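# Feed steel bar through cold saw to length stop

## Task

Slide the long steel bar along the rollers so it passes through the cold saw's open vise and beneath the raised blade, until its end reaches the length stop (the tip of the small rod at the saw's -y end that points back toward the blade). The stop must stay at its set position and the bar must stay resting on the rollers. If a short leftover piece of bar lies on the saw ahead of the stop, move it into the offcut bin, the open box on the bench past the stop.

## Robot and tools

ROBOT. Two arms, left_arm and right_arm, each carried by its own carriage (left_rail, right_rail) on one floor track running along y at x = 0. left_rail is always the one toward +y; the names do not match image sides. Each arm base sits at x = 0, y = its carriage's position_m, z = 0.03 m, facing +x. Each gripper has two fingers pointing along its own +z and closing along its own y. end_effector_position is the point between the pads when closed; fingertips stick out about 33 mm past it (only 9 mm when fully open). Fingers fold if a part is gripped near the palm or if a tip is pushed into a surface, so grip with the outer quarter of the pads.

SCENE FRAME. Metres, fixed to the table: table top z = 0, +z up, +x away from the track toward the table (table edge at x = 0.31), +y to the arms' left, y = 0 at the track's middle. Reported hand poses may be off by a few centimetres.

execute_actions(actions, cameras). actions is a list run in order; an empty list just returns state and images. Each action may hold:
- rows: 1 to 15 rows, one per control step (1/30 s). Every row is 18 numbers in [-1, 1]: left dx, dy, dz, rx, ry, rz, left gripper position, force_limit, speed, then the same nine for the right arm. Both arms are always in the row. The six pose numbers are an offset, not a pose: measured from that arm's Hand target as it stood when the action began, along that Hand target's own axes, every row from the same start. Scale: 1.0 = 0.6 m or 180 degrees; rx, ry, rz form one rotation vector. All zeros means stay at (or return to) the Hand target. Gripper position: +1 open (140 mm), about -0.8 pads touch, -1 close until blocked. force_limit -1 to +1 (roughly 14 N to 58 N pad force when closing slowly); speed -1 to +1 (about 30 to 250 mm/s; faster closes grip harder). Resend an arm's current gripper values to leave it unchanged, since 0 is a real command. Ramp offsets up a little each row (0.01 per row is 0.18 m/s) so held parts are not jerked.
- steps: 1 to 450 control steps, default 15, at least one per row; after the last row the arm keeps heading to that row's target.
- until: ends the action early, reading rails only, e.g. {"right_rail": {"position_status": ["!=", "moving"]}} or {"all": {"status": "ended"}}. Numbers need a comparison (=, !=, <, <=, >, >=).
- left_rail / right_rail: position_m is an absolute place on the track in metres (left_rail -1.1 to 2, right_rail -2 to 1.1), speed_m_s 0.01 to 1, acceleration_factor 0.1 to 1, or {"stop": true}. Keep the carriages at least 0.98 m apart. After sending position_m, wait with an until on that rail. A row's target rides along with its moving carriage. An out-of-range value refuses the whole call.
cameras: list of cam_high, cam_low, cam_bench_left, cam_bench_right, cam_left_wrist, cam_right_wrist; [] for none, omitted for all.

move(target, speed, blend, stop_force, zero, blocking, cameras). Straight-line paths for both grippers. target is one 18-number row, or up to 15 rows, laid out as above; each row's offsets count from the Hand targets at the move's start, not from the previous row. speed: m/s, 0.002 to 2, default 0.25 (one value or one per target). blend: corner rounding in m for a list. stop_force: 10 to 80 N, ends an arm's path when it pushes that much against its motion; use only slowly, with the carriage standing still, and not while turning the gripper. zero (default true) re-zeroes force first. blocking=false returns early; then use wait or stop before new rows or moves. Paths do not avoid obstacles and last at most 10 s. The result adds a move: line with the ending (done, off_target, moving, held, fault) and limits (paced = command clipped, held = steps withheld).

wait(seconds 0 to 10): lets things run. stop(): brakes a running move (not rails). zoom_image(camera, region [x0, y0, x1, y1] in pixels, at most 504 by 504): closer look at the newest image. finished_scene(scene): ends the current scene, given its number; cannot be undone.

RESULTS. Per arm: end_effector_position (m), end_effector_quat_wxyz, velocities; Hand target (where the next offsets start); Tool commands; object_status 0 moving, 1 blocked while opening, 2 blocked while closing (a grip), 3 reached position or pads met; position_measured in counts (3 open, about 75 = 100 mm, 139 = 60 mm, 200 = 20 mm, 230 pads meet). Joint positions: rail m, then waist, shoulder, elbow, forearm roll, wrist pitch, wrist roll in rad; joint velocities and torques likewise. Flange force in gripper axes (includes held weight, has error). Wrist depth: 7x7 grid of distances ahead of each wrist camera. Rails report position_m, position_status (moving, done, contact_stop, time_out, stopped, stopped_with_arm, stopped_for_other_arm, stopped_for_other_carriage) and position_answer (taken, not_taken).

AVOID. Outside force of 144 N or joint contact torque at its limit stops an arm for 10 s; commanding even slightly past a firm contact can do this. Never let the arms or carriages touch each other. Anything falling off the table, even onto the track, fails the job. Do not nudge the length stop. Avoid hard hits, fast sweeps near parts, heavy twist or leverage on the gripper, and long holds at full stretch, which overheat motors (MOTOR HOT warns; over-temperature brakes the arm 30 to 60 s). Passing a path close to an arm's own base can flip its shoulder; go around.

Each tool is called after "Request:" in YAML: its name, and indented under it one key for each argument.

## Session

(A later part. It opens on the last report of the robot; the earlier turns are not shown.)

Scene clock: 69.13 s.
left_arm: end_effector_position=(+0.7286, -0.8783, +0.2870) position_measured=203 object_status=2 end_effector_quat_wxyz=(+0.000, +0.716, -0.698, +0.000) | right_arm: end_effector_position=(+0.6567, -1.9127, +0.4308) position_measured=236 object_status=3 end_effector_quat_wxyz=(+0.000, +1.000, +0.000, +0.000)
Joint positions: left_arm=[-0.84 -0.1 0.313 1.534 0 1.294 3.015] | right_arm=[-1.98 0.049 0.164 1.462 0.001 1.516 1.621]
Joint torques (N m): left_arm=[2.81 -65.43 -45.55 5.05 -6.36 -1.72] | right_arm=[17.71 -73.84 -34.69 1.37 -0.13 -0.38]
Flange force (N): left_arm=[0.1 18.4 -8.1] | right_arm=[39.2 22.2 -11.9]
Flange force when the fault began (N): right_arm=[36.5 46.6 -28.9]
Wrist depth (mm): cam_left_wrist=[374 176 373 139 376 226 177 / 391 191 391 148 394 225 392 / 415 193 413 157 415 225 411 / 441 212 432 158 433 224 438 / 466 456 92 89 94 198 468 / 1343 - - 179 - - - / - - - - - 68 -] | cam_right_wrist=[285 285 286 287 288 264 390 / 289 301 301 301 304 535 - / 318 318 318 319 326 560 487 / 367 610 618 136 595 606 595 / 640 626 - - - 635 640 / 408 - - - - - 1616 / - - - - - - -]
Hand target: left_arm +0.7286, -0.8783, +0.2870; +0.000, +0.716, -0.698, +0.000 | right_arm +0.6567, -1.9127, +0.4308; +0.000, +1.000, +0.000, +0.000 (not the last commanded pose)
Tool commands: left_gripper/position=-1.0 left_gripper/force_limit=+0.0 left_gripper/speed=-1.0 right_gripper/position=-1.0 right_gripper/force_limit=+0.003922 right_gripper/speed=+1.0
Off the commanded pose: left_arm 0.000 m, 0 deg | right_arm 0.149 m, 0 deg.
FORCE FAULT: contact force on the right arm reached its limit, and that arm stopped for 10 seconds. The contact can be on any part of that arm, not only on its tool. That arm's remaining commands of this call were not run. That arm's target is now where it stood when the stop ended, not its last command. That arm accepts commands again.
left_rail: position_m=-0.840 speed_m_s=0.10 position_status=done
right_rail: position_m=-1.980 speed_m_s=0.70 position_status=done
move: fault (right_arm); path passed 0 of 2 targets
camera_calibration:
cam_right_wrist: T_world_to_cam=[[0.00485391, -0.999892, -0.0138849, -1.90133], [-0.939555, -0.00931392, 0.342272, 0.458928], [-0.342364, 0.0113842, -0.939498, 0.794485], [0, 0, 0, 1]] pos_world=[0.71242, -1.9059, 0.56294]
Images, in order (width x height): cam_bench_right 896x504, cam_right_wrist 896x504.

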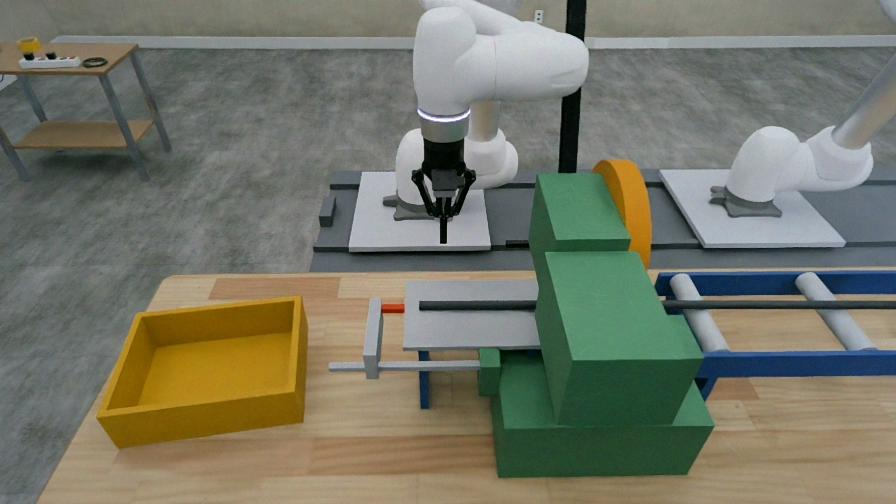

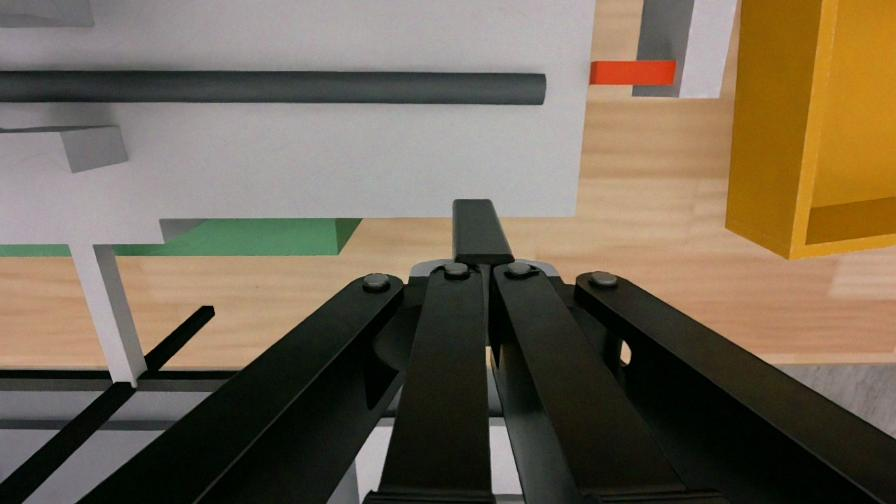

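Request:
move:
  target: [0,0,0,0,0,0,-1,0,-1,-0.025,0.115,-0.15,0,0,0,-1,0,1]
  speed: 0.1
  cameras: ["cam_bench_right","cam_right_wrist"]

Request:
execute_actions:
  actions:
    - {"rows":[[0,0,0,0,0,0,-0.1,0,-0.3,0,0,0,0,0,0,-1,0,1]],"steps":40}
  cameras: ["cam_left_wrist"]

Request:
move:
  target: [0,0.012,-0.1,0,0,0.0085,-0.1,0,-0.3,0,0,0,0,0,0,-1,0,1]
  speed: 0.15
  cameras: ["cam_left_wrist","cam_high"]

Scene clock: 71.87 s.
left_arm: end_effector_position=(+0.7286, -0.8783, +0.2870) position_measured=203 object_status=2 end_effector_quat_wxyz=(+0.000, +0.716, -0.698, +0.000) | right_arm: end_effector_position=(+0.6416, -1.9818, +0.5208) position_measured=236 object_status=3 end_effector_quat_wxyz=(+0.000, +1.000, +0.000, +0.000)
Joint positions: left_arm=[-0.84 -0.1 0.313 1.534 0 1.294 3.015] | right_arm=[-1.98 -0.057 0.137 1.332 0.001 1.673 1.514]
Joint torques (N m): left_arm=[2.18 -65.13 -45.44 5.04 -6.37 -1.73] | right_arm=[-0.11 -56.24 -42.22 3.9 -0.17 -0.36]
Flange force (N): left_arm=[-0.9 18.5 -8.4] | right_arm=[-0.3 -0.5 -0.2]
Wrist depth (mm): cam_left_wrist=[373 176 373 139 373 226 177 / 392 192 392 148 393 225 389 / 414 193 414 158 416 224 413 / 441 212 434 157 434 223 440 / 468 457 92 89 94 198 473 / 1320 - - 179 - - - / - - - - - 68 -] | cam_right_wrist=[358 363 364 366 581 - - / 382 385 385 392 620 564 - / 410 405 404 665 665 - - / 689 691 704 136 691 693 699 / 491 727 - - - 738 743 / - - - - - - 1685 / - - - - - - -]
Hand target: left_arm +0.7286, -0.8783, +0.2870; +0.000, +0.716, -0.698, +0.000 | right_arm +0.6417, -1.9818, +0.5208; +0.000, +1.000, +0.000, +0.000
Off the commanded pose: left_arm 0.000 m, 0 deg | right_arm 0.000 m, 0 deg.
left_rail: position_m=-0.840 speed_m_s=0.10 position_status=done
right_rail: position_m=-1.980 speed_m_s=0.70 position_status=done
move: done
camera_calibration:
cam_right_wrist: T_world_to_cam=[[0.00489027, -0.999893, -0.0137902, -1.96909], [-0.939598, -0.00931424, 0.342153, 0.413401], [-0.342244, 0.011284, -0.939543, 0.874404], [0, 0, 0, 1]] pos_world=[0.697321, -1.9749, 0.65294]
Images, in order (width x height): cam_bench_right 896x504, cam_right_wrist 896x504.

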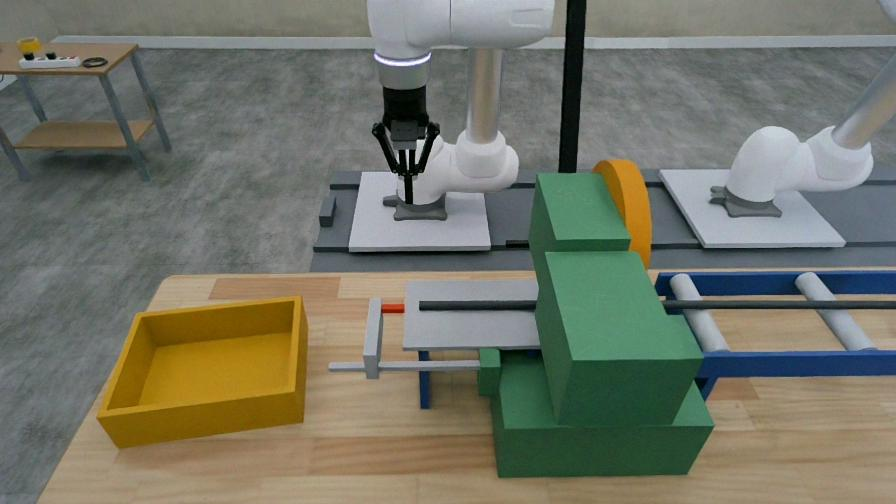

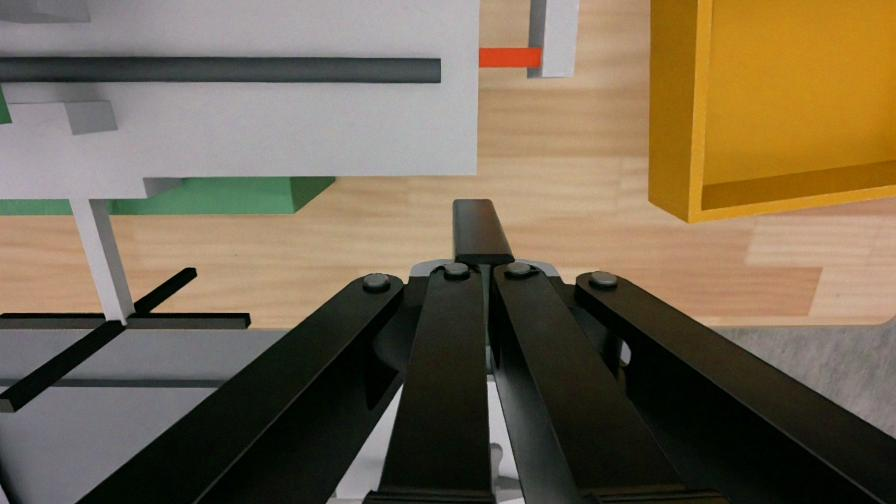

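Scene clock: 73.40 s.
left_arm: end_effector_position=(+0.7286, -0.8783, +0.2871) position_measured=141 object_status=3 end_effector_quat_wxyz=(+0.000, +0.716, -0.698, +0.000) | right_arm: end_effector_position=(+0.6417, -1.9818, +0.5208) position_measured=236 object_status=3 end_effector_quat_wxyz=(+0.000, +1.000, +0.000, +0.000)
Joint positions: left_arm=[-0.84 -0.1 0.313 1.534 0 1.294 3.015] | right_arm=[-1.98 -0.057 0.137 1.332 0.001 1.673 1.514]
Joint torques (N m): left_arm=[-0.98 -71.82 -40.11 4.05 0.24 -0.18] | right_arm=[0 -56.72 -42.15 3.96 -0.12 -0.37]
Flange force (N): left_arm=[-1.9 0.3 -0.9] | right_arm=[0.4 -0.5 -0.5]
Wrist depth (mm): cam_left_wrist=[373 175 373 141 375 227 177 / 394 191 394 147 392 226 390 / 413 192 414 155 415 225 410 / 442 211 233 162 132 224 438 / 467 85 96 459 116 88 471 / - 75 - 244 488 - 72 / - - - 224 226 - -] | cam_right_wrist=[359 362 362 366 589 576 - / 383 386 387 392 623 638 - / 410 405 403 657 659 621 - / 687 699 708 136 691 702 695 / 734 723 - - - 736 738 / - - - - - - 1709 / - - - - - - -]
Hand target: left_arm +0.7286, -0.8783, +0.2870; +0.000, +0.716, -0.698, +0.000 | right_arm +0.6417, -1.9818, +0.5208; +0.000, +1.000, +0.000, +0.000
Off the commanded pose: left_arm 0.000 m, 0 deg | right_arm 0.000 m, 0 deg.
left_rail: position_m=-0.840 speed_m_s=0.10 position_status=done
right_rail: position_m=-1.980 speed_m_s=0.70 position_status=done
camera_calibration:
cam_left_wrist: T_world_to_cam=[[-0.999916, -0.012299, -0.00415251, 0.73169], [-0.0129811, 0.947441, 0.319667, 0.756205], [0.0000026758, 0.319694, -0.947521, 0.695798], [0, 0, 0, 1]] pos_world=[0.741443, -0.929903, 0.420588]
Images, in order (width x height): cam_left_wrist 896x504.

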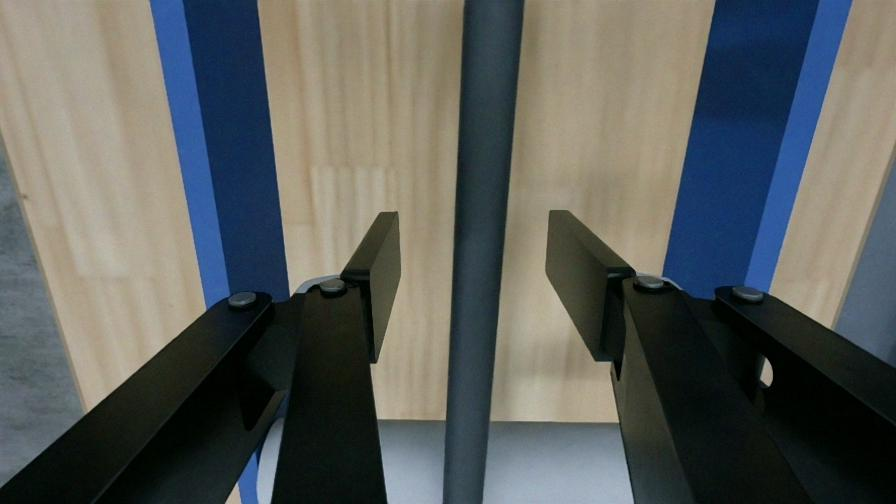

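Scene clock: 74.20 s.
left_arm: end_effector_position=(+0.7214, -0.8785, +0.3470) position_measured=141 object_status=3 end_effector_quat_wxyz=(+0.000, +0.707, -0.707, +0.000) | right_arm: end_effector_position=(+0.6417, -1.9818, +0.5208) position_measured=236 object_status=3 end_effector_quat_wxyz=(+0.000, +1.000, +0.000, +0.000)
Joint positions: left_arm=[-0.84 -0.101 0.28 1.469 0 1.393 3.041] | right_arm=[-1.98 -0.057 0.137 1.332 0.001 1.673 1.514]
Joint torques (N m): left_arm=[-0.27 -69.24 -40.98 4.19 0.25 -0.09] | right_arm=[-0.1 -56.66 -42.14 3.95 -0.15 -0.37]
Flange force (N): left_arm=[-0.5 0.7 -0.8] | right_arm=[0.7 -0.7 -0.4]
Wrist depth (mm): cam_left_wrist=[428 423 422 417 427 247 426 / 450 443 443 443 449 269 452 / 480 471 467 467 473 463 477 / 1244 497 256 489 131 494 492 / 1291 85 96 523 116 88 518 / - 75 - 281 281 - 73 / - - - 594 - - -] | cam_right_wrist=[359 363 361 366 581 521 - / 382 387 386 392 625 - - / 411 403 477 663 657 631 597 / 689 702 699 136 685 697 695 / 729 725 - - - 732 748 / 779 - - - - - 1697 / - - - - - - -]
Hand target: left_arm +0.7214, -0.8785, +0.3470; +0.000, +0.707, -0.707, +0.000 | right_arm +0.6417, -1.9818, +0.5208; +0.000, +1.000, +0.000, +0.000
Off the commanded pose: left_arm 0.000 m, 0 deg | right_arm 0.000 m, 0 deg.
left_rail: position_m=-0.840 speed_m_s=0.10 position_status=done
right_rail: position_m=-1.980 speed_m_s=0.70 position_status=done
move: done
camera_calibration:
cam_left_wrist: T_world_to_cam=[[-0.999887, 0.0144561, -0.00409703, 0.748193], [0.0123881, 0.947449, 0.319666, 0.718793], [0.00850284, 0.319579, -0.947521, 0.746364], [0, 0, 0, 1]] pos_world=[0.732858, -0.930358, 0.480488]
Images, in order (width x height): cam_high 896x504, cam_left_wrist 896x504.

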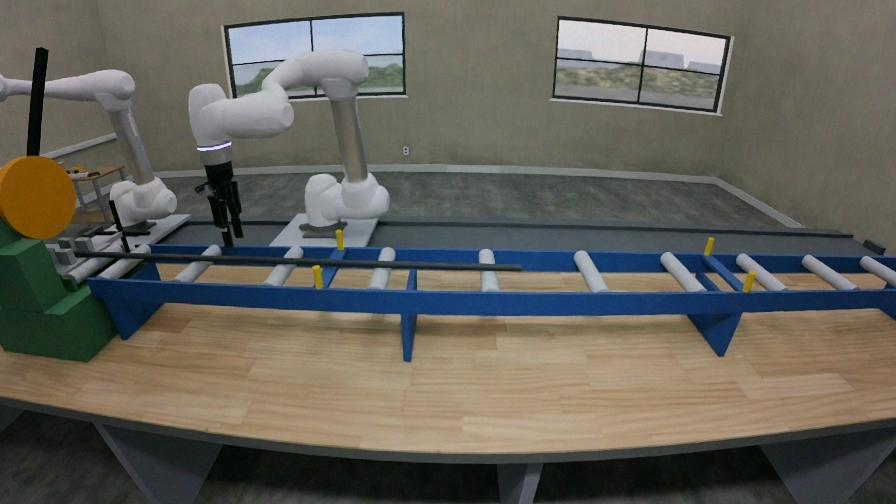

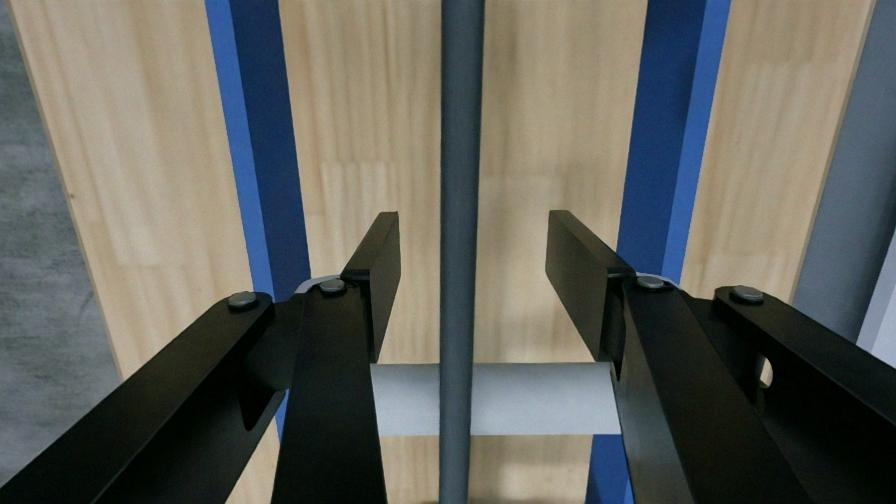

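Request:
execute_actions:
  actions:
    - {"left_rail":{"position_m":-0.98,"speed_m_s":0.3},"steps":400,"until":{"left_rail":{"position_status":["!=","moving"]}}}
  cameras: []

Request:
move:
  target:
    - [0.25,-0.006,0,0,0,0.0045,-0.1,0,-0.3,0,0,0,0,0,0,-1,0,1]
    - [0.25,-0.006,0.1,0,0,0.0045,-0.1,0,-0.3,0,0,0,0,0,0,-1,0,1]
  speed: 0.15
  cameras: ["cam_left_wrist"]

Request:
execute_actions:
  actions:
    - {"rows":[[0,0,0,0,0,0,-1,0,-1,0,0,0,0,0,0,-1,0,1]],"steps":65}
  cameras: ["cam_left_wrist","cam_high"]

Request:
move:
  target: [0,-0.013,0,0,0,-0.0045,-1,0,-1,0,0,0,0,0,0,-1,0,1]
  speed: 0.03
  cameras: ["cam_right_wrist","cam_high"]

Request:
zoom_image:
  camera: "cam_right_wrist"
  region: [330, 0, 600, 150]

Scene clock: 77.47 s.
left_arm: end_effector_position=(+0.7214, -1.0184, +0.3470) position_measured=141 object_status=3 end_effector_quat_wxyz=(+0.000, +0.707, -0.707, +0.000) | right_arm: end_effector_position=(+0.6417, -1.9818, +0.5208) position_measured=236 object_status=3 end_effector_quat_wxyz=(+0.000, +1.000, +0.000, +0.000)
Joint positions: left_arm=[-0.98 -0.101 0.28 1.468 0 1.393 3.041] | right_arm=[-1.98 -0.057 0.137 1.332 0.001 1.673 1.514]
Joint torques (N m): left_arm=[-0.28 -69.46 -41.06 4.15 0.21 -0.15] | right_arm=[-0.02 -56.55 -42.14 3.93 -0.11 -0.39]
Flange force (N): left_arm=[-0.3 0.4 -0.8] | right_arm=[0.8 -0.5 -0.2]
Wrist depth (mm): cam_left_wrist=[425 420 424 419 427 247 424 / 453 442 276 228 439 269 448 / 483 474 230 227 231 464 465 / 1244 495 257 487 131 493 487 / 1298 85 96 522 116 88 498 / - 75 - 559 564 - 72 / - - - 592 - - -] | cam_right_wrist=[358 362 362 366 578 - - / 381 386 387 390 621 - - / 409 405 403 659 657 - 633 / 693 697 708 136 691 704 704 / 489 716 - - - 738 745 / - - - - - - 1661 / - - - - - - -]
Hand target: left_arm +0.7214, -1.0184, +0.3470; +0.000, +0.707, -0.707, +0.000 | right_arm +0.6417, -1.9818, +0.5208; +0.000, +1.000, +0.000, +0.000
Tool commands: left_gripper/position=-0.1 left_gripper/force_limit=+0.0 left_gripper/speed=-0.3 right_gripper/position=-1.0 right_gripper/force_limit=+0.0 right_gripper/speed=+1.0
Off the commanded pose: left_arm 0.000 m, 0 deg | right_arm 0.000 m, 0 deg.
left_rail: position_m=-0.980 speed_m_s=0.30 position_status=done
right_rail: position_m=-1.980 speed_m_s=0.70 position_status=done
No camera images: "cameras" was empty.

Scene clock: 79.47 s.
left_arm: end_effector_position=(+0.7250, -1.1685, +0.2871) position_measured=141 object_status=3 end_effector_quat_wxyz=(+0.000, +0.702, -0.712, +0.000) | right_arm: end_effector_position=(+0.6417, -1.9818, +0.5208) position_measured=236 object_status=3 end_effector_quat_wxyz=(+0.000, +1.000, +0.000, +0.000)
Joint positions: left_arm=[-0.98 -0.3 0.344 1.493 0 1.305 2.855] | right_arm=[-1.98 -0.057 0.137 1.332 0.001 1.673 1.514]
Joint torques (N m): left_arm=[-0.6 -75.6 -39.86 4.1 0.21 -0.19] | right_arm=[0.15 -56.61 -42.21 3.99 -0.12 -0.39]
Flange force (N): left_arm=[-0.7 -1.7 -1.2] | right_arm=[0.4 -0.2 -0.2]
Wrist depth (mm): cam_left_wrist=[373 175 373 369 373 215 367 / 394 186 392 385 392 217 391 / 413 200 415 407 412 218 410 / 442 217 239 163 132 219 439 / 1224 85 96 454 116 88 466 / - 75 - 227 482 - 72 / - - - 220 221 - -] | cam_right_wrist=[359 364 362 369 579 - 583 / 383 387 387 391 625 - - / 410 414 404 657 663 550 - / 695 704 697 136 693 704 706 / 493 725 - - - 741 743 / 782 - - - - - 1685 / - - - - - - -]
Hand target: left_arm +0.7250, -1.1684, +0.2870; +0.000, +0.702, -0.712, +0.000 | right_arm +0.6417, -1.9818, +0.5208; +0.000, +1.000, +0.000, +0.000
Off the commanded pose: left_arm 0.000 m, 0 deg | right_arm 0.000 m, 0 deg.
left_rail: position_m=-0.980 speed_m_s=0.30 position_status=done
right_rail: position_m=-1.980 speed_m_s=0.70 position_status=done
move: done
camera_calibration:
cam_left_wrist: T_world_to_cam=[[-0.999583, 0.0285603, -0.00418812, 0.77208], [0.0257238, 0.947182, 0.319662, 1.00275], [0.0130966, 0.319421, -0.947522, 0.778762], [0, 0, 0, 1]] pos_world=[0.735765, -1.22059, 0.420588]
Images, in order (width x height): cam_left_wrist 896x504.

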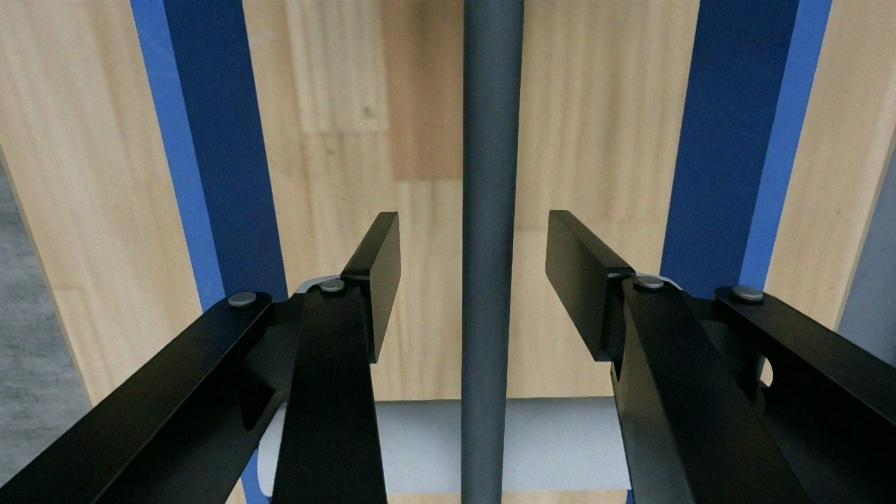

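Scene clock: 81.83 s.
left_arm: end_effector_position=(+0.7250, -1.1684, +0.2870) position_measured=203 object_status=2 end_effector_quat_wxyz=(+0.000, +0.702, -0.712, +0.000) | right_arm: end_effector_position=(+0.6417, -1.9818, +0.5208) position_measured=236 object_status=3 end_effector_quat_wxyz=(+0.000, +1.000, +0.000, +0.000)
Joint positions: left_arm=[-0.98 -0.3 0.344 1.493 0 1.305 2.855] | right_arm=[-1.98 -0.057 0.137 1.332 0.001 1.673 1.514]
Joint torques (N m): left_arm=[0.29 -66.02 -38.34 4.46 -2.83 -0.49] | right_arm=[-0.24 -56.73 -42.26 3.97 -0.11 -0.39]
Flange force (N): left_arm=[-2.7 8.1 -12.2] | right_arm=[0.5 -1.0 -0.1]
Wrist depth (mm): cam_left_wrist=[373 175 374 140 375 216 367 / 393 186 394 149 393 216 391 / 412 201 414 404 415 218 412 / 442 217 431 156 431 219 437 / 474 456 92 83 94 198 461 / 1298 - - 176 - - - / - - - 194 - 68 -] | cam_right_wrist=[359 362 362 367 579 547 578 / 381 385 386 392 626 - - / 409 407 404 655 655 - - / 689 697 695 136 691 699 697 / 734 743 - - - 734 741 / - - - - - - 1721 / - - - - - - -]
Hand target: left_arm +0.7250, -1.1684, +0.2870; +0.000, +0.702, -0.712, +0.000 | right_arm +0.6417, -1.9818, +0.5208; +0.000, +1.000, +0.000, +0.000
Off the commanded pose: left_arm 0.000 m, 0 deg | right_arm 0.000 m, 0 deg.
left_rail: position_m=-0.980 speed_m_s=0.30 position_status=done
right_rail: position_m=-1.980 speed_m_s=0.70 position_status=done
camera_calibration:
cam_left_wrist: T_world_to_cam=[[-0.999585, 0.0285272, -0.00409093, 0.7719], [0.0257223, 0.947153, 0.319749, 1.00271], [0.0129963, 0.319511, -0.947493, 0.77884], [0, 0, 0, 1]] pos_world=[0.735665, -1.22059, 0.420488]
Images, in order (width x height): cam_high 896x504, cam_left_wrist 896x504.

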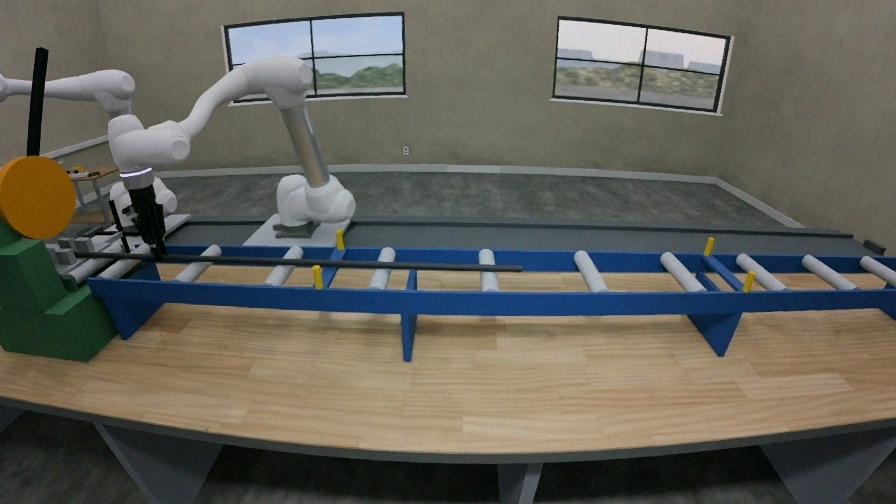

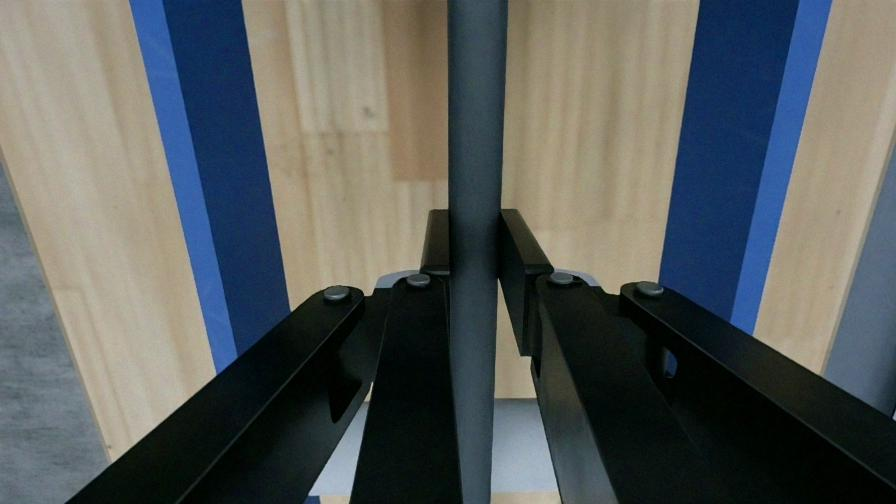

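Scene clock: 82.57 s.
left_arm: end_effector_position=(+0.7328, -1.1686, +0.2870) position_measured=203 object_status=2 end_effector_quat_wxyz=(+0.000, +0.707, -0.707, +0.000) | right_arm: end_effector_position=(+0.6417, -1.9818, +0.5208) position_measured=236 object_status=3 end_effector_quat_wxyz=(+0.000, +1.000, +0.000, +0.000)
Joint positions: left_arm=[-0.98 -0.297 0.355 1.476 0 1.31 2.844] | right_arm=[-1.98 -0.057 0.137 1.332 0.001 1.673 1.514]
Joint torques (N m): left_arm=[2.84 -68.73 -43.6 5.63 -5.24 -0.91] | right_arm=[-0.02 -56.5 -42.19 4 -0.13 -0.37]
Flange force (N): left_arm=[-1.2 16.2 -8.9] | right_arm=[-0.2 -0.8 -0.4]
Wrist depth (mm): cam_left_wrist=[373 173 374 139 373 367 179 / 393 186 391 148 392 230 385 / 411 202 410 405 415 231 410 / 441 427 433 156 434 231 438 / 474 459 92 84 94 201 467 / 1298 - - 175 - - - / - - - 194 - 67 -] | cam_right_wrist=[358 363 361 365 583 536 - / 383 386 388 390 621 647 633 / 409 399 406 661 659 - 578 / 697 697 706 136 695 699 697 / 488 721 - - - 734 738 / 787 - - - - - 1721 / - - - - - - -]
Hand target: left_arm +0.7328, -1.1686, +0.2870; +0.000, +0.707, -0.707, +0.000 | right_arm +0.6417, -1.9818, +0.5208; +0.000, +1.000, +0.000, +0.000
Off the commanded pose: left_arm 0.000 m, 0 deg | right_arm 0.000 m, 0 deg.
left_rail: position_m=-0.980 speed_m_s=0.30 position_status=done
right_rail: position_m=-1.980 speed_m_s=0.70 position_status=done
move: done
camera_calibration:
cam_right_wrist: T_world_to_cam=[[0.00485391, -0.999892, -0.0138849, -1.969], [-0.939555, -0.00931392, 0.342272, 0.413387], [-0.342364, 0.0113842, -0.939498, 0.87469], [0, 0, 0, 1]] pos_world=[0.69742, -1.9749, 0.65294]
Images, in order (width x height): cam_high 896x504, cam_right_wrist 896x504.

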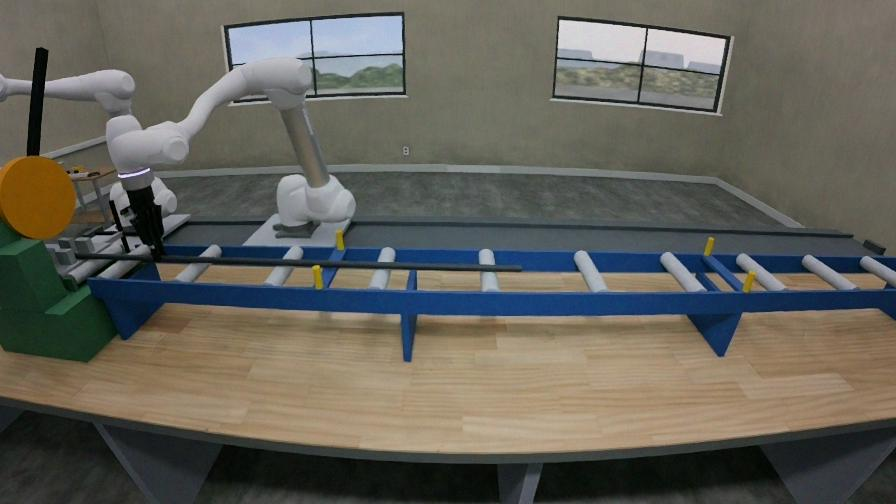

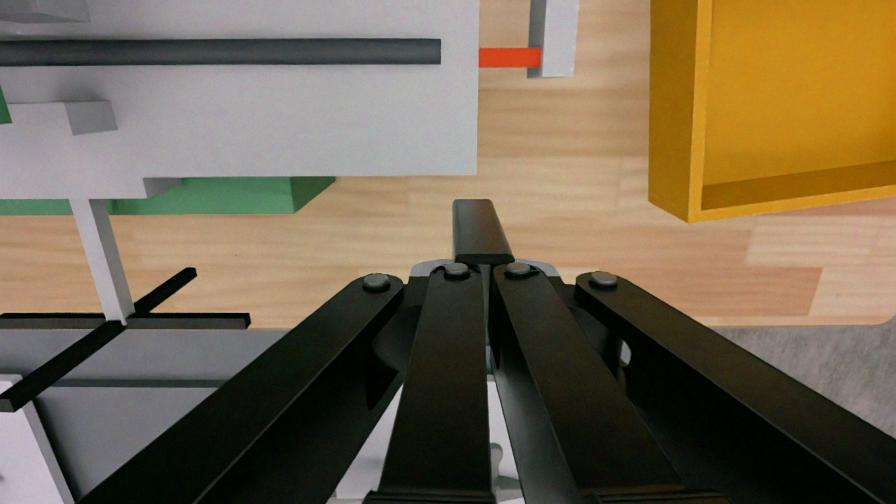

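Scaled by 1.867 from the camera's 896x504 image, which has a finer 1280x720 frame.

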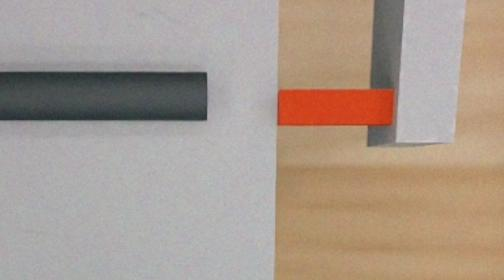

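Request:
move:
  target: [0,0.008,0,0,0,0.001,-1,0,-1,0,0,0,0,0,0,-1,0,1]
  speed: 0.03
  cameras: ["cam_right_wrist"]

Request:
zoom_image:
  camera: "cam_right_wrist"
  region: [330, 0, 600, 150]

Scene clock: 83.73 s.
left_arm: end_effector_position=(+0.7280, -1.1685, +0.2870) position_measured=203 object_status=2 end_effector_quat_wxyz=(+0.000, +0.706, -0.708, +0.000) | right_arm: end_effector_position=(+0.6417, -1.9818, +0.5208) position_measured=236 object_status=3 end_effector_quat_wxyz=(+0.000, +1.000, +0.000, +0.000)
Joint positions: left_arm=[-0.98 -0.299 0.348 1.486 0 1.307 2.845] | right_arm=[-1.98 -0.057 0.137 1.332 0.001 1.673 1.514]
Joint torques (N m): left_arm=[-3.27 -70.55 -27.57 1.76 6.17 -0.91] | right_arm=[-0.07 -56.72 -42.14 3.99 -0.15 -0.37]
Flange force (N): left_arm=[-1.3 -17.0 -9.0] | right_arm=[0.2 -1.0 -0.5]
Wrist depth (mm): cam_left_wrist=[373 167 374 139 376 223 174 / 392 179 393 148 394 224 389 / 413 194 415 412 415 225 411 / 444 210 433 155 432 225 440 / 476 458 92 83 94 195 469 / 1320 - - 176 - - - / - - - 194 - 68 -] | cam_right_wrist=[357 361 359 362 581 539 600 / 383 386 388 390 625 - 615 / 408 410 403 661 659 - 652 / 687 697 699 136 695 702 697 / 492 721 - - - 734 748 / 782 - - - - - - / - - - - - - -]
Hand target: left_arm +0.7280, -1.1686, +0.2870; +0.000, +0.706, -0.708, +0.000 | right_arm +0.6417, -1.9818, +0.5208; +0.000, +1.000, +0.000, +0.000
Off the commanded pose: left_arm 0.000 m, 0 deg | right_arm 0.000 m, 0 deg.
left_rail: position_m=-0.980 speed_m_s=0.30 position_status=done
right_rail: position_m=-1.980 speed_m_s=0.70 position_status=done
move: done
camera_calibration:
cam_right_wrist: T_world_to_cam=[[0.00485391, -0.999892, -0.0138849, -1.969], [-0.939555, -0.00931392, 0.342272, 0.413387], [-0.342364, 0.0113842, -0.939498, 0.87469], [0, 0, 0, 1]] pos_world=[0.69742, -1.9749, 0.65294]
Images, in order (width x height): cam_right_wrist 896x504.

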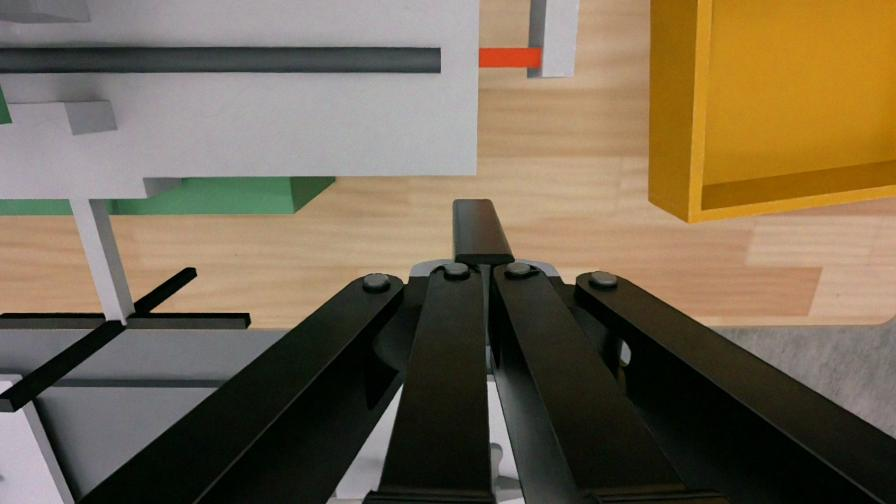

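Scaled by 1.867 from the camera's 896x504 image, which has a finer 1280x720 frame.

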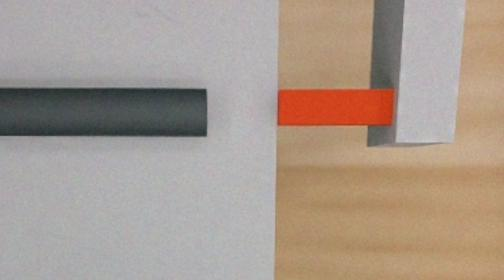

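Request:
move:
  target: [0.043,-0.0065,0,0,0,0,-1,0,-1,0,0,0,0,0,0,-1,0,1]
  speed: 0.03
  cameras: ["cam_right_wrist"]

Request:
zoom_image:
  camera: "cam_right_wrist"
  region: [400, 10, 550, 110]

Scene clock: 85.40 s.
left_arm: end_effector_position=(+0.7318, -1.1943, +0.2870) position_measured=203 object_status=2 end_effector_quat_wxyz=(+0.000, +0.706, -0.708, +0.000) | right_arm: end_effector_position=(+0.6417, -1.9818, +0.5208) position_measured=236 object_status=3 end_effector_quat_wxyz=(+0.000, +1.000, +0.000, +0.000)
Joint positions: left_arm=[-0.98 -0.33 0.365 1.463 0 1.314 2.815] | right_arm=[-1.98 -0.057 0.137 1.332 0.001 1.673 1.514]
Joint torques (N m): left_arm=[-6.48 -71.2 -39.4 0.97 -2 -0.83] | right_arm=[-0.35 -56.66 -42.21 4 -0.12 -0.38]
Flange force (N): left_arm=[-10.9 3.0 -8.2] | right_arm=[0.3 -1.0 -0.3]
Wrist depth (mm): cam_left_wrist=[373 174 374 139 374 367 179 / 394 188 394 149 394 229 385 / 411 204 410 410 414 230 411 / 442 427 432 155 434 230 438 / 473 457 92 84 94 200 459 / 1320 - - 176 - - - / - - - 194 - 67 -] | cam_right_wrist=[359 362 362 363 579 - - / 382 386 387 391 623 - - / 409 408 403 668 657 - 640 / 691 704 693 136 687 704 702 / 493 729 - - - 743 745 / 787 - - - - - 1673 / - - - - - - -]
Hand target: left_arm +0.7318, -1.1944, +0.2870; +0.000, +0.706, -0.708, +0.000 | right_arm +0.6417, -1.9818, +0.5208; +0.000, +1.000, +0.000, +0.000
Off the commanded pose: left_arm 0.000 m, 0 deg | right_arm 0.000 m, 0 deg.
left_rail: position_m=-0.980 speed_m_s=0.30 position_status=done
right_rail: position_m=-1.980 speed_m_s=0.70 position_status=done
move: done
camera_calibration:
cam_right_wrist: T_world_to_cam=[[0.00485391, -0.999892, -0.0138849, -1.969], [-0.939555, -0.00931392, 0.342272, 0.413387], [-0.342364, 0.0113842, -0.939498, 0.87469], [0, 0, 0, 1]] pos_world=[0.69742, -1.9749, 0.65294]
Images, in order (width x height): cam_right_wrist 896x504.

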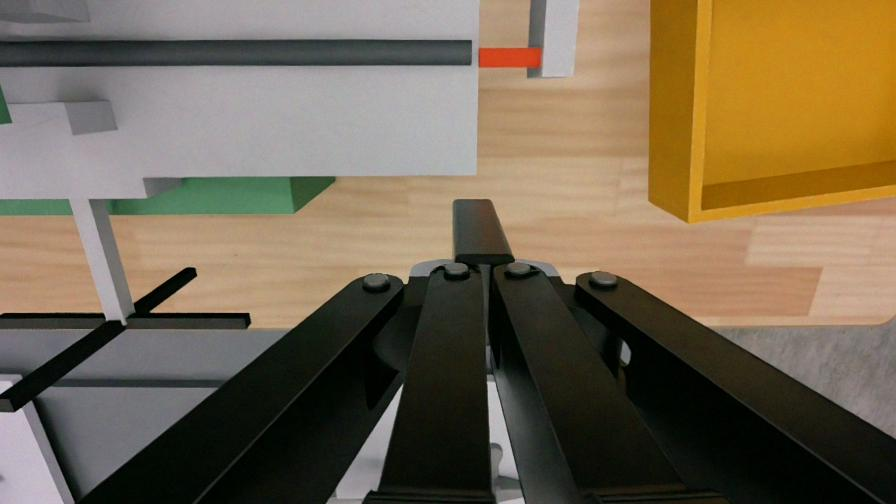

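Scaled by 3.360 from the camera's 896x504 image, which has a finer 1280x720 frame.

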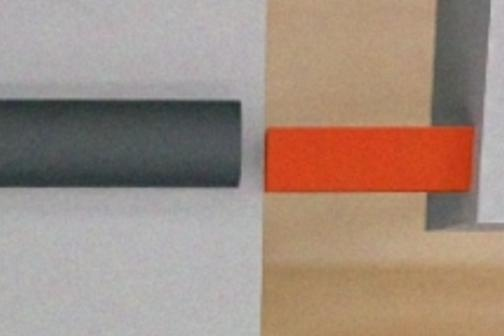

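Request:
move:
  target: [0.004,0.0045,0,0,0,0,-1,0,-1,0,0,0,0,0,0,-1,0,1]
  speed: 0.02
  cameras: ["cam_right_wrist"]

Request:
zoom_image:
  camera: "cam_right_wrist"
  region: [400, 10, 550, 110]

Scene clock: 86.50 s.
left_arm: end_effector_position=(+0.7291, -1.1968, +0.2870) position_measured=203 object_status=2 end_effector_quat_wxyz=(+0.000, +0.706, -0.708, +0.000) | right_arm: end_effector_position=(+0.6417, -1.9818, +0.5208) position_measured=236 object_status=3 end_effector_quat_wxyz=(+0.000, +1.000, +0.000, +0.000)
Joint positions: left_arm=[-0.98 -0.334 0.362 1.468 0 1.312 2.81] | right_arm=[-1.98 -0.057 0.137 1.332 0.001 1.673 1.514]
Joint torques (N m): left_arm=[-6.57 -69.54 -26.5 0.3 5.51 -0.86] | right_arm=[-0.04 -56.69 -42.07 3.97 -0.13 -0.38]
Flange force (N): left_arm=[-5.2 -17.8 -12.5] | right_arm=[0.4 -0.8 -0.7]
Wrist depth (mm): cam_left_wrist=[375 166 374 139 374 225 176 / 392 192 394 149 393 225 390 / 413 191 413 411 416 226 410 / 442 207 433 155 433 227 441 / 476 457 92 84 94 195 464 / 1320 - - 176 - - - / - - - 194 - 67 -] | cam_right_wrist=[356 361 359 360 582 589 - / 383 386 386 390 625 - - / 409 401 407 657 661 - - / 693 702 693 136 687 695 697 / 725 729 - - - 738 748 / 795 - - - - - 1697 / - - - - - - -]
Hand target: left_arm +0.7291, -1.1968, +0.2870; +0.000, +0.706, -0.708, +0.000 | right_arm +0.6417, -1.9818, +0.5208; +0.000, +1.000, +0.000, +0.000
Off the commanded pose: left_arm 0.000 m, 0 deg | right_arm 0.000 m, 0 deg.
left_rail: position_m=-0.980 speed_m_s=0.30 position_status=done
right_rail: position_m=-1.980 speed_m_s=0.70 position_status=done
move: done
camera_calibration:
cam_right_wrist: T_world_to_cam=[[0.00485391, -0.999892, -0.0138849, -1.969], [-0.939555, -0.00931392, 0.342272, 0.413387], [-0.342364, 0.0113842, -0.939498, 0.87469], [0, 0, 0, 1]] pos_world=[0.69742, -1.9749, 0.65294]
Images, in order (width x height): cam_right_wrist 896x504.

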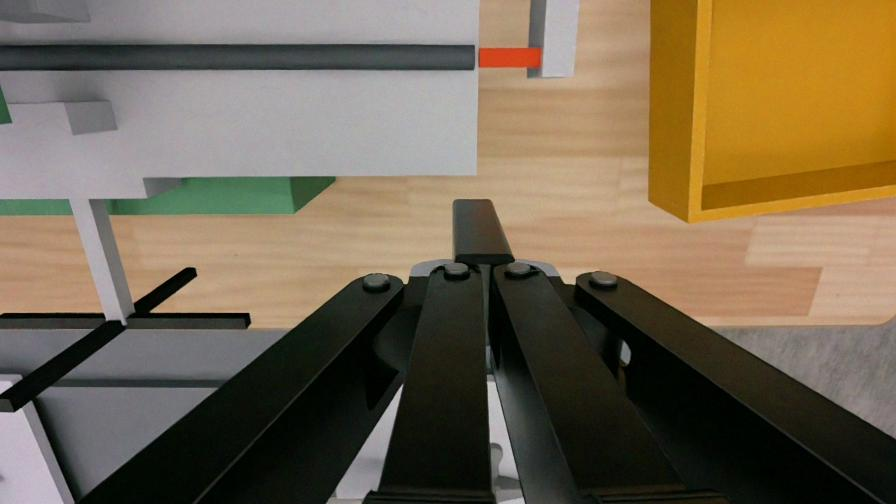

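Scaled by 3.360 from the camera's 896x504 image, which has a finer 1280x720 frame.

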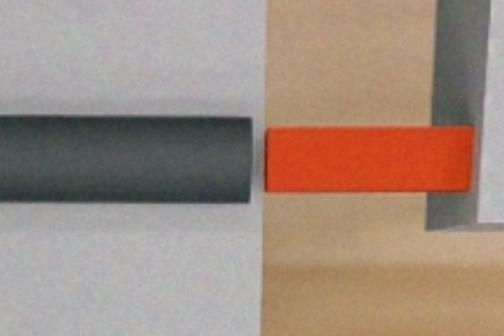

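Request:
move:
  target: [0.0045,-0.002,0,0,0,0,-1,0,-1,0,0,0,0,0,0,-1,0,1]
  speed: 0.01
  cameras: ["cam_right_wrist"]

Request:
zoom_image:
  camera: "cam_right_wrist"
  region: [440, 30, 515, 80]

Scene clock: 88.00 s.
left_arm: end_effector_position=(+0.7303, -1.1995, +0.2870) position_measured=203 object_status=2 end_effector_quat_wxyz=(+0.000, +0.706, -0.708, +0.000) | right_arm: end_effector_position=(+0.6417, -1.9818, +0.5208) position_measured=236 object_status=3 end_effector_quat_wxyz=(+0.000, +1.000, +0.000, +0.000)
Joint positions: left_arm=[-0.98 -0.337 0.365 1.463 0 1.314 2.808] | right_arm=[-1.98 -0.057 0.137 1.332 0.001 1.673 1.514]
Joint torques (N m): left_arm=[-2.83 -68.86 -41.66 2.95 -4.5 -0.84] | right_arm=[-0.03 -56.52 -42.2 3.97 -0.13 -0.36]
Flange force (N): left_arm=[-8.4 11.3 -10.6] | right_arm=[0.1 -0.6 -0.3]
Wrist depth (mm): cam_left_wrist=[374 177 374 139 376 225 176 / 392 191 392 148 392 226 385 / 413 207 412 410 415 227 409 / 436 427 431 156 433 227 439 / 471 456 92 84 94 196 464 / 1327 - - 176 - - - / - - - 194 - 67 -] | cam_right_wrist=[357 358 360 359 579 - - / 382 386 387 392 621 564 - / 408 408 403 657 659 595 - / 691 697 702 136 691 702 706 / 487 741 - - - 736 750 / - - - - - - 1685 / - - - - - - -]
Hand target: left_arm +0.7303, -1.1995, +0.2870; +0.000, +0.706, -0.708, +0.000 | right_arm +0.6417, -1.9818, +0.5208; +0.000, +1.000, +0.000, +0.000
Off the commanded pose: left_arm 0.000 m, 0 deg | right_arm 0.000 m, 0 deg.
left_rail: position_m=-0.980 speed_m_s=0.30 position_status=done
right_rail: position_m=-1.980 speed_m_s=0.70 position_status=done
move: done
camera_calibration:
cam_right_wrist: T_world_to_cam=[[0.00485391, -0.999892, -0.0138849, -1.969], [-0.939555, -0.00931392, 0.342272, 0.413387], [-0.342364, 0.0113842, -0.939498, 0.87469], [0, 0, 0, 1]] pos_world=[0.69742, -1.9749, 0.65294]
Images, in order (width x height): cam_right_wrist 896x504.

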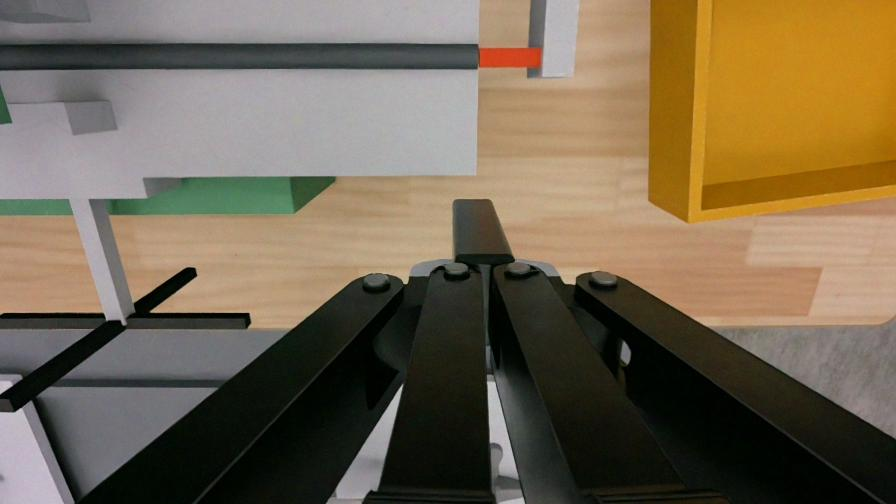

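Scaled by 6.720 from the camera's 896x504 image, which has a finer 1280x720 frame.

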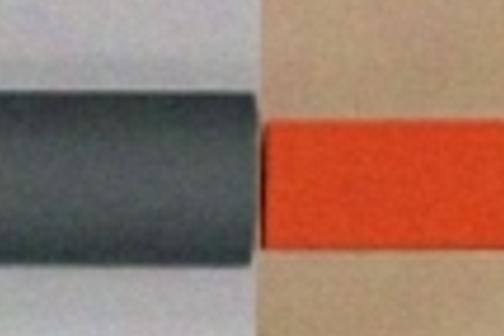

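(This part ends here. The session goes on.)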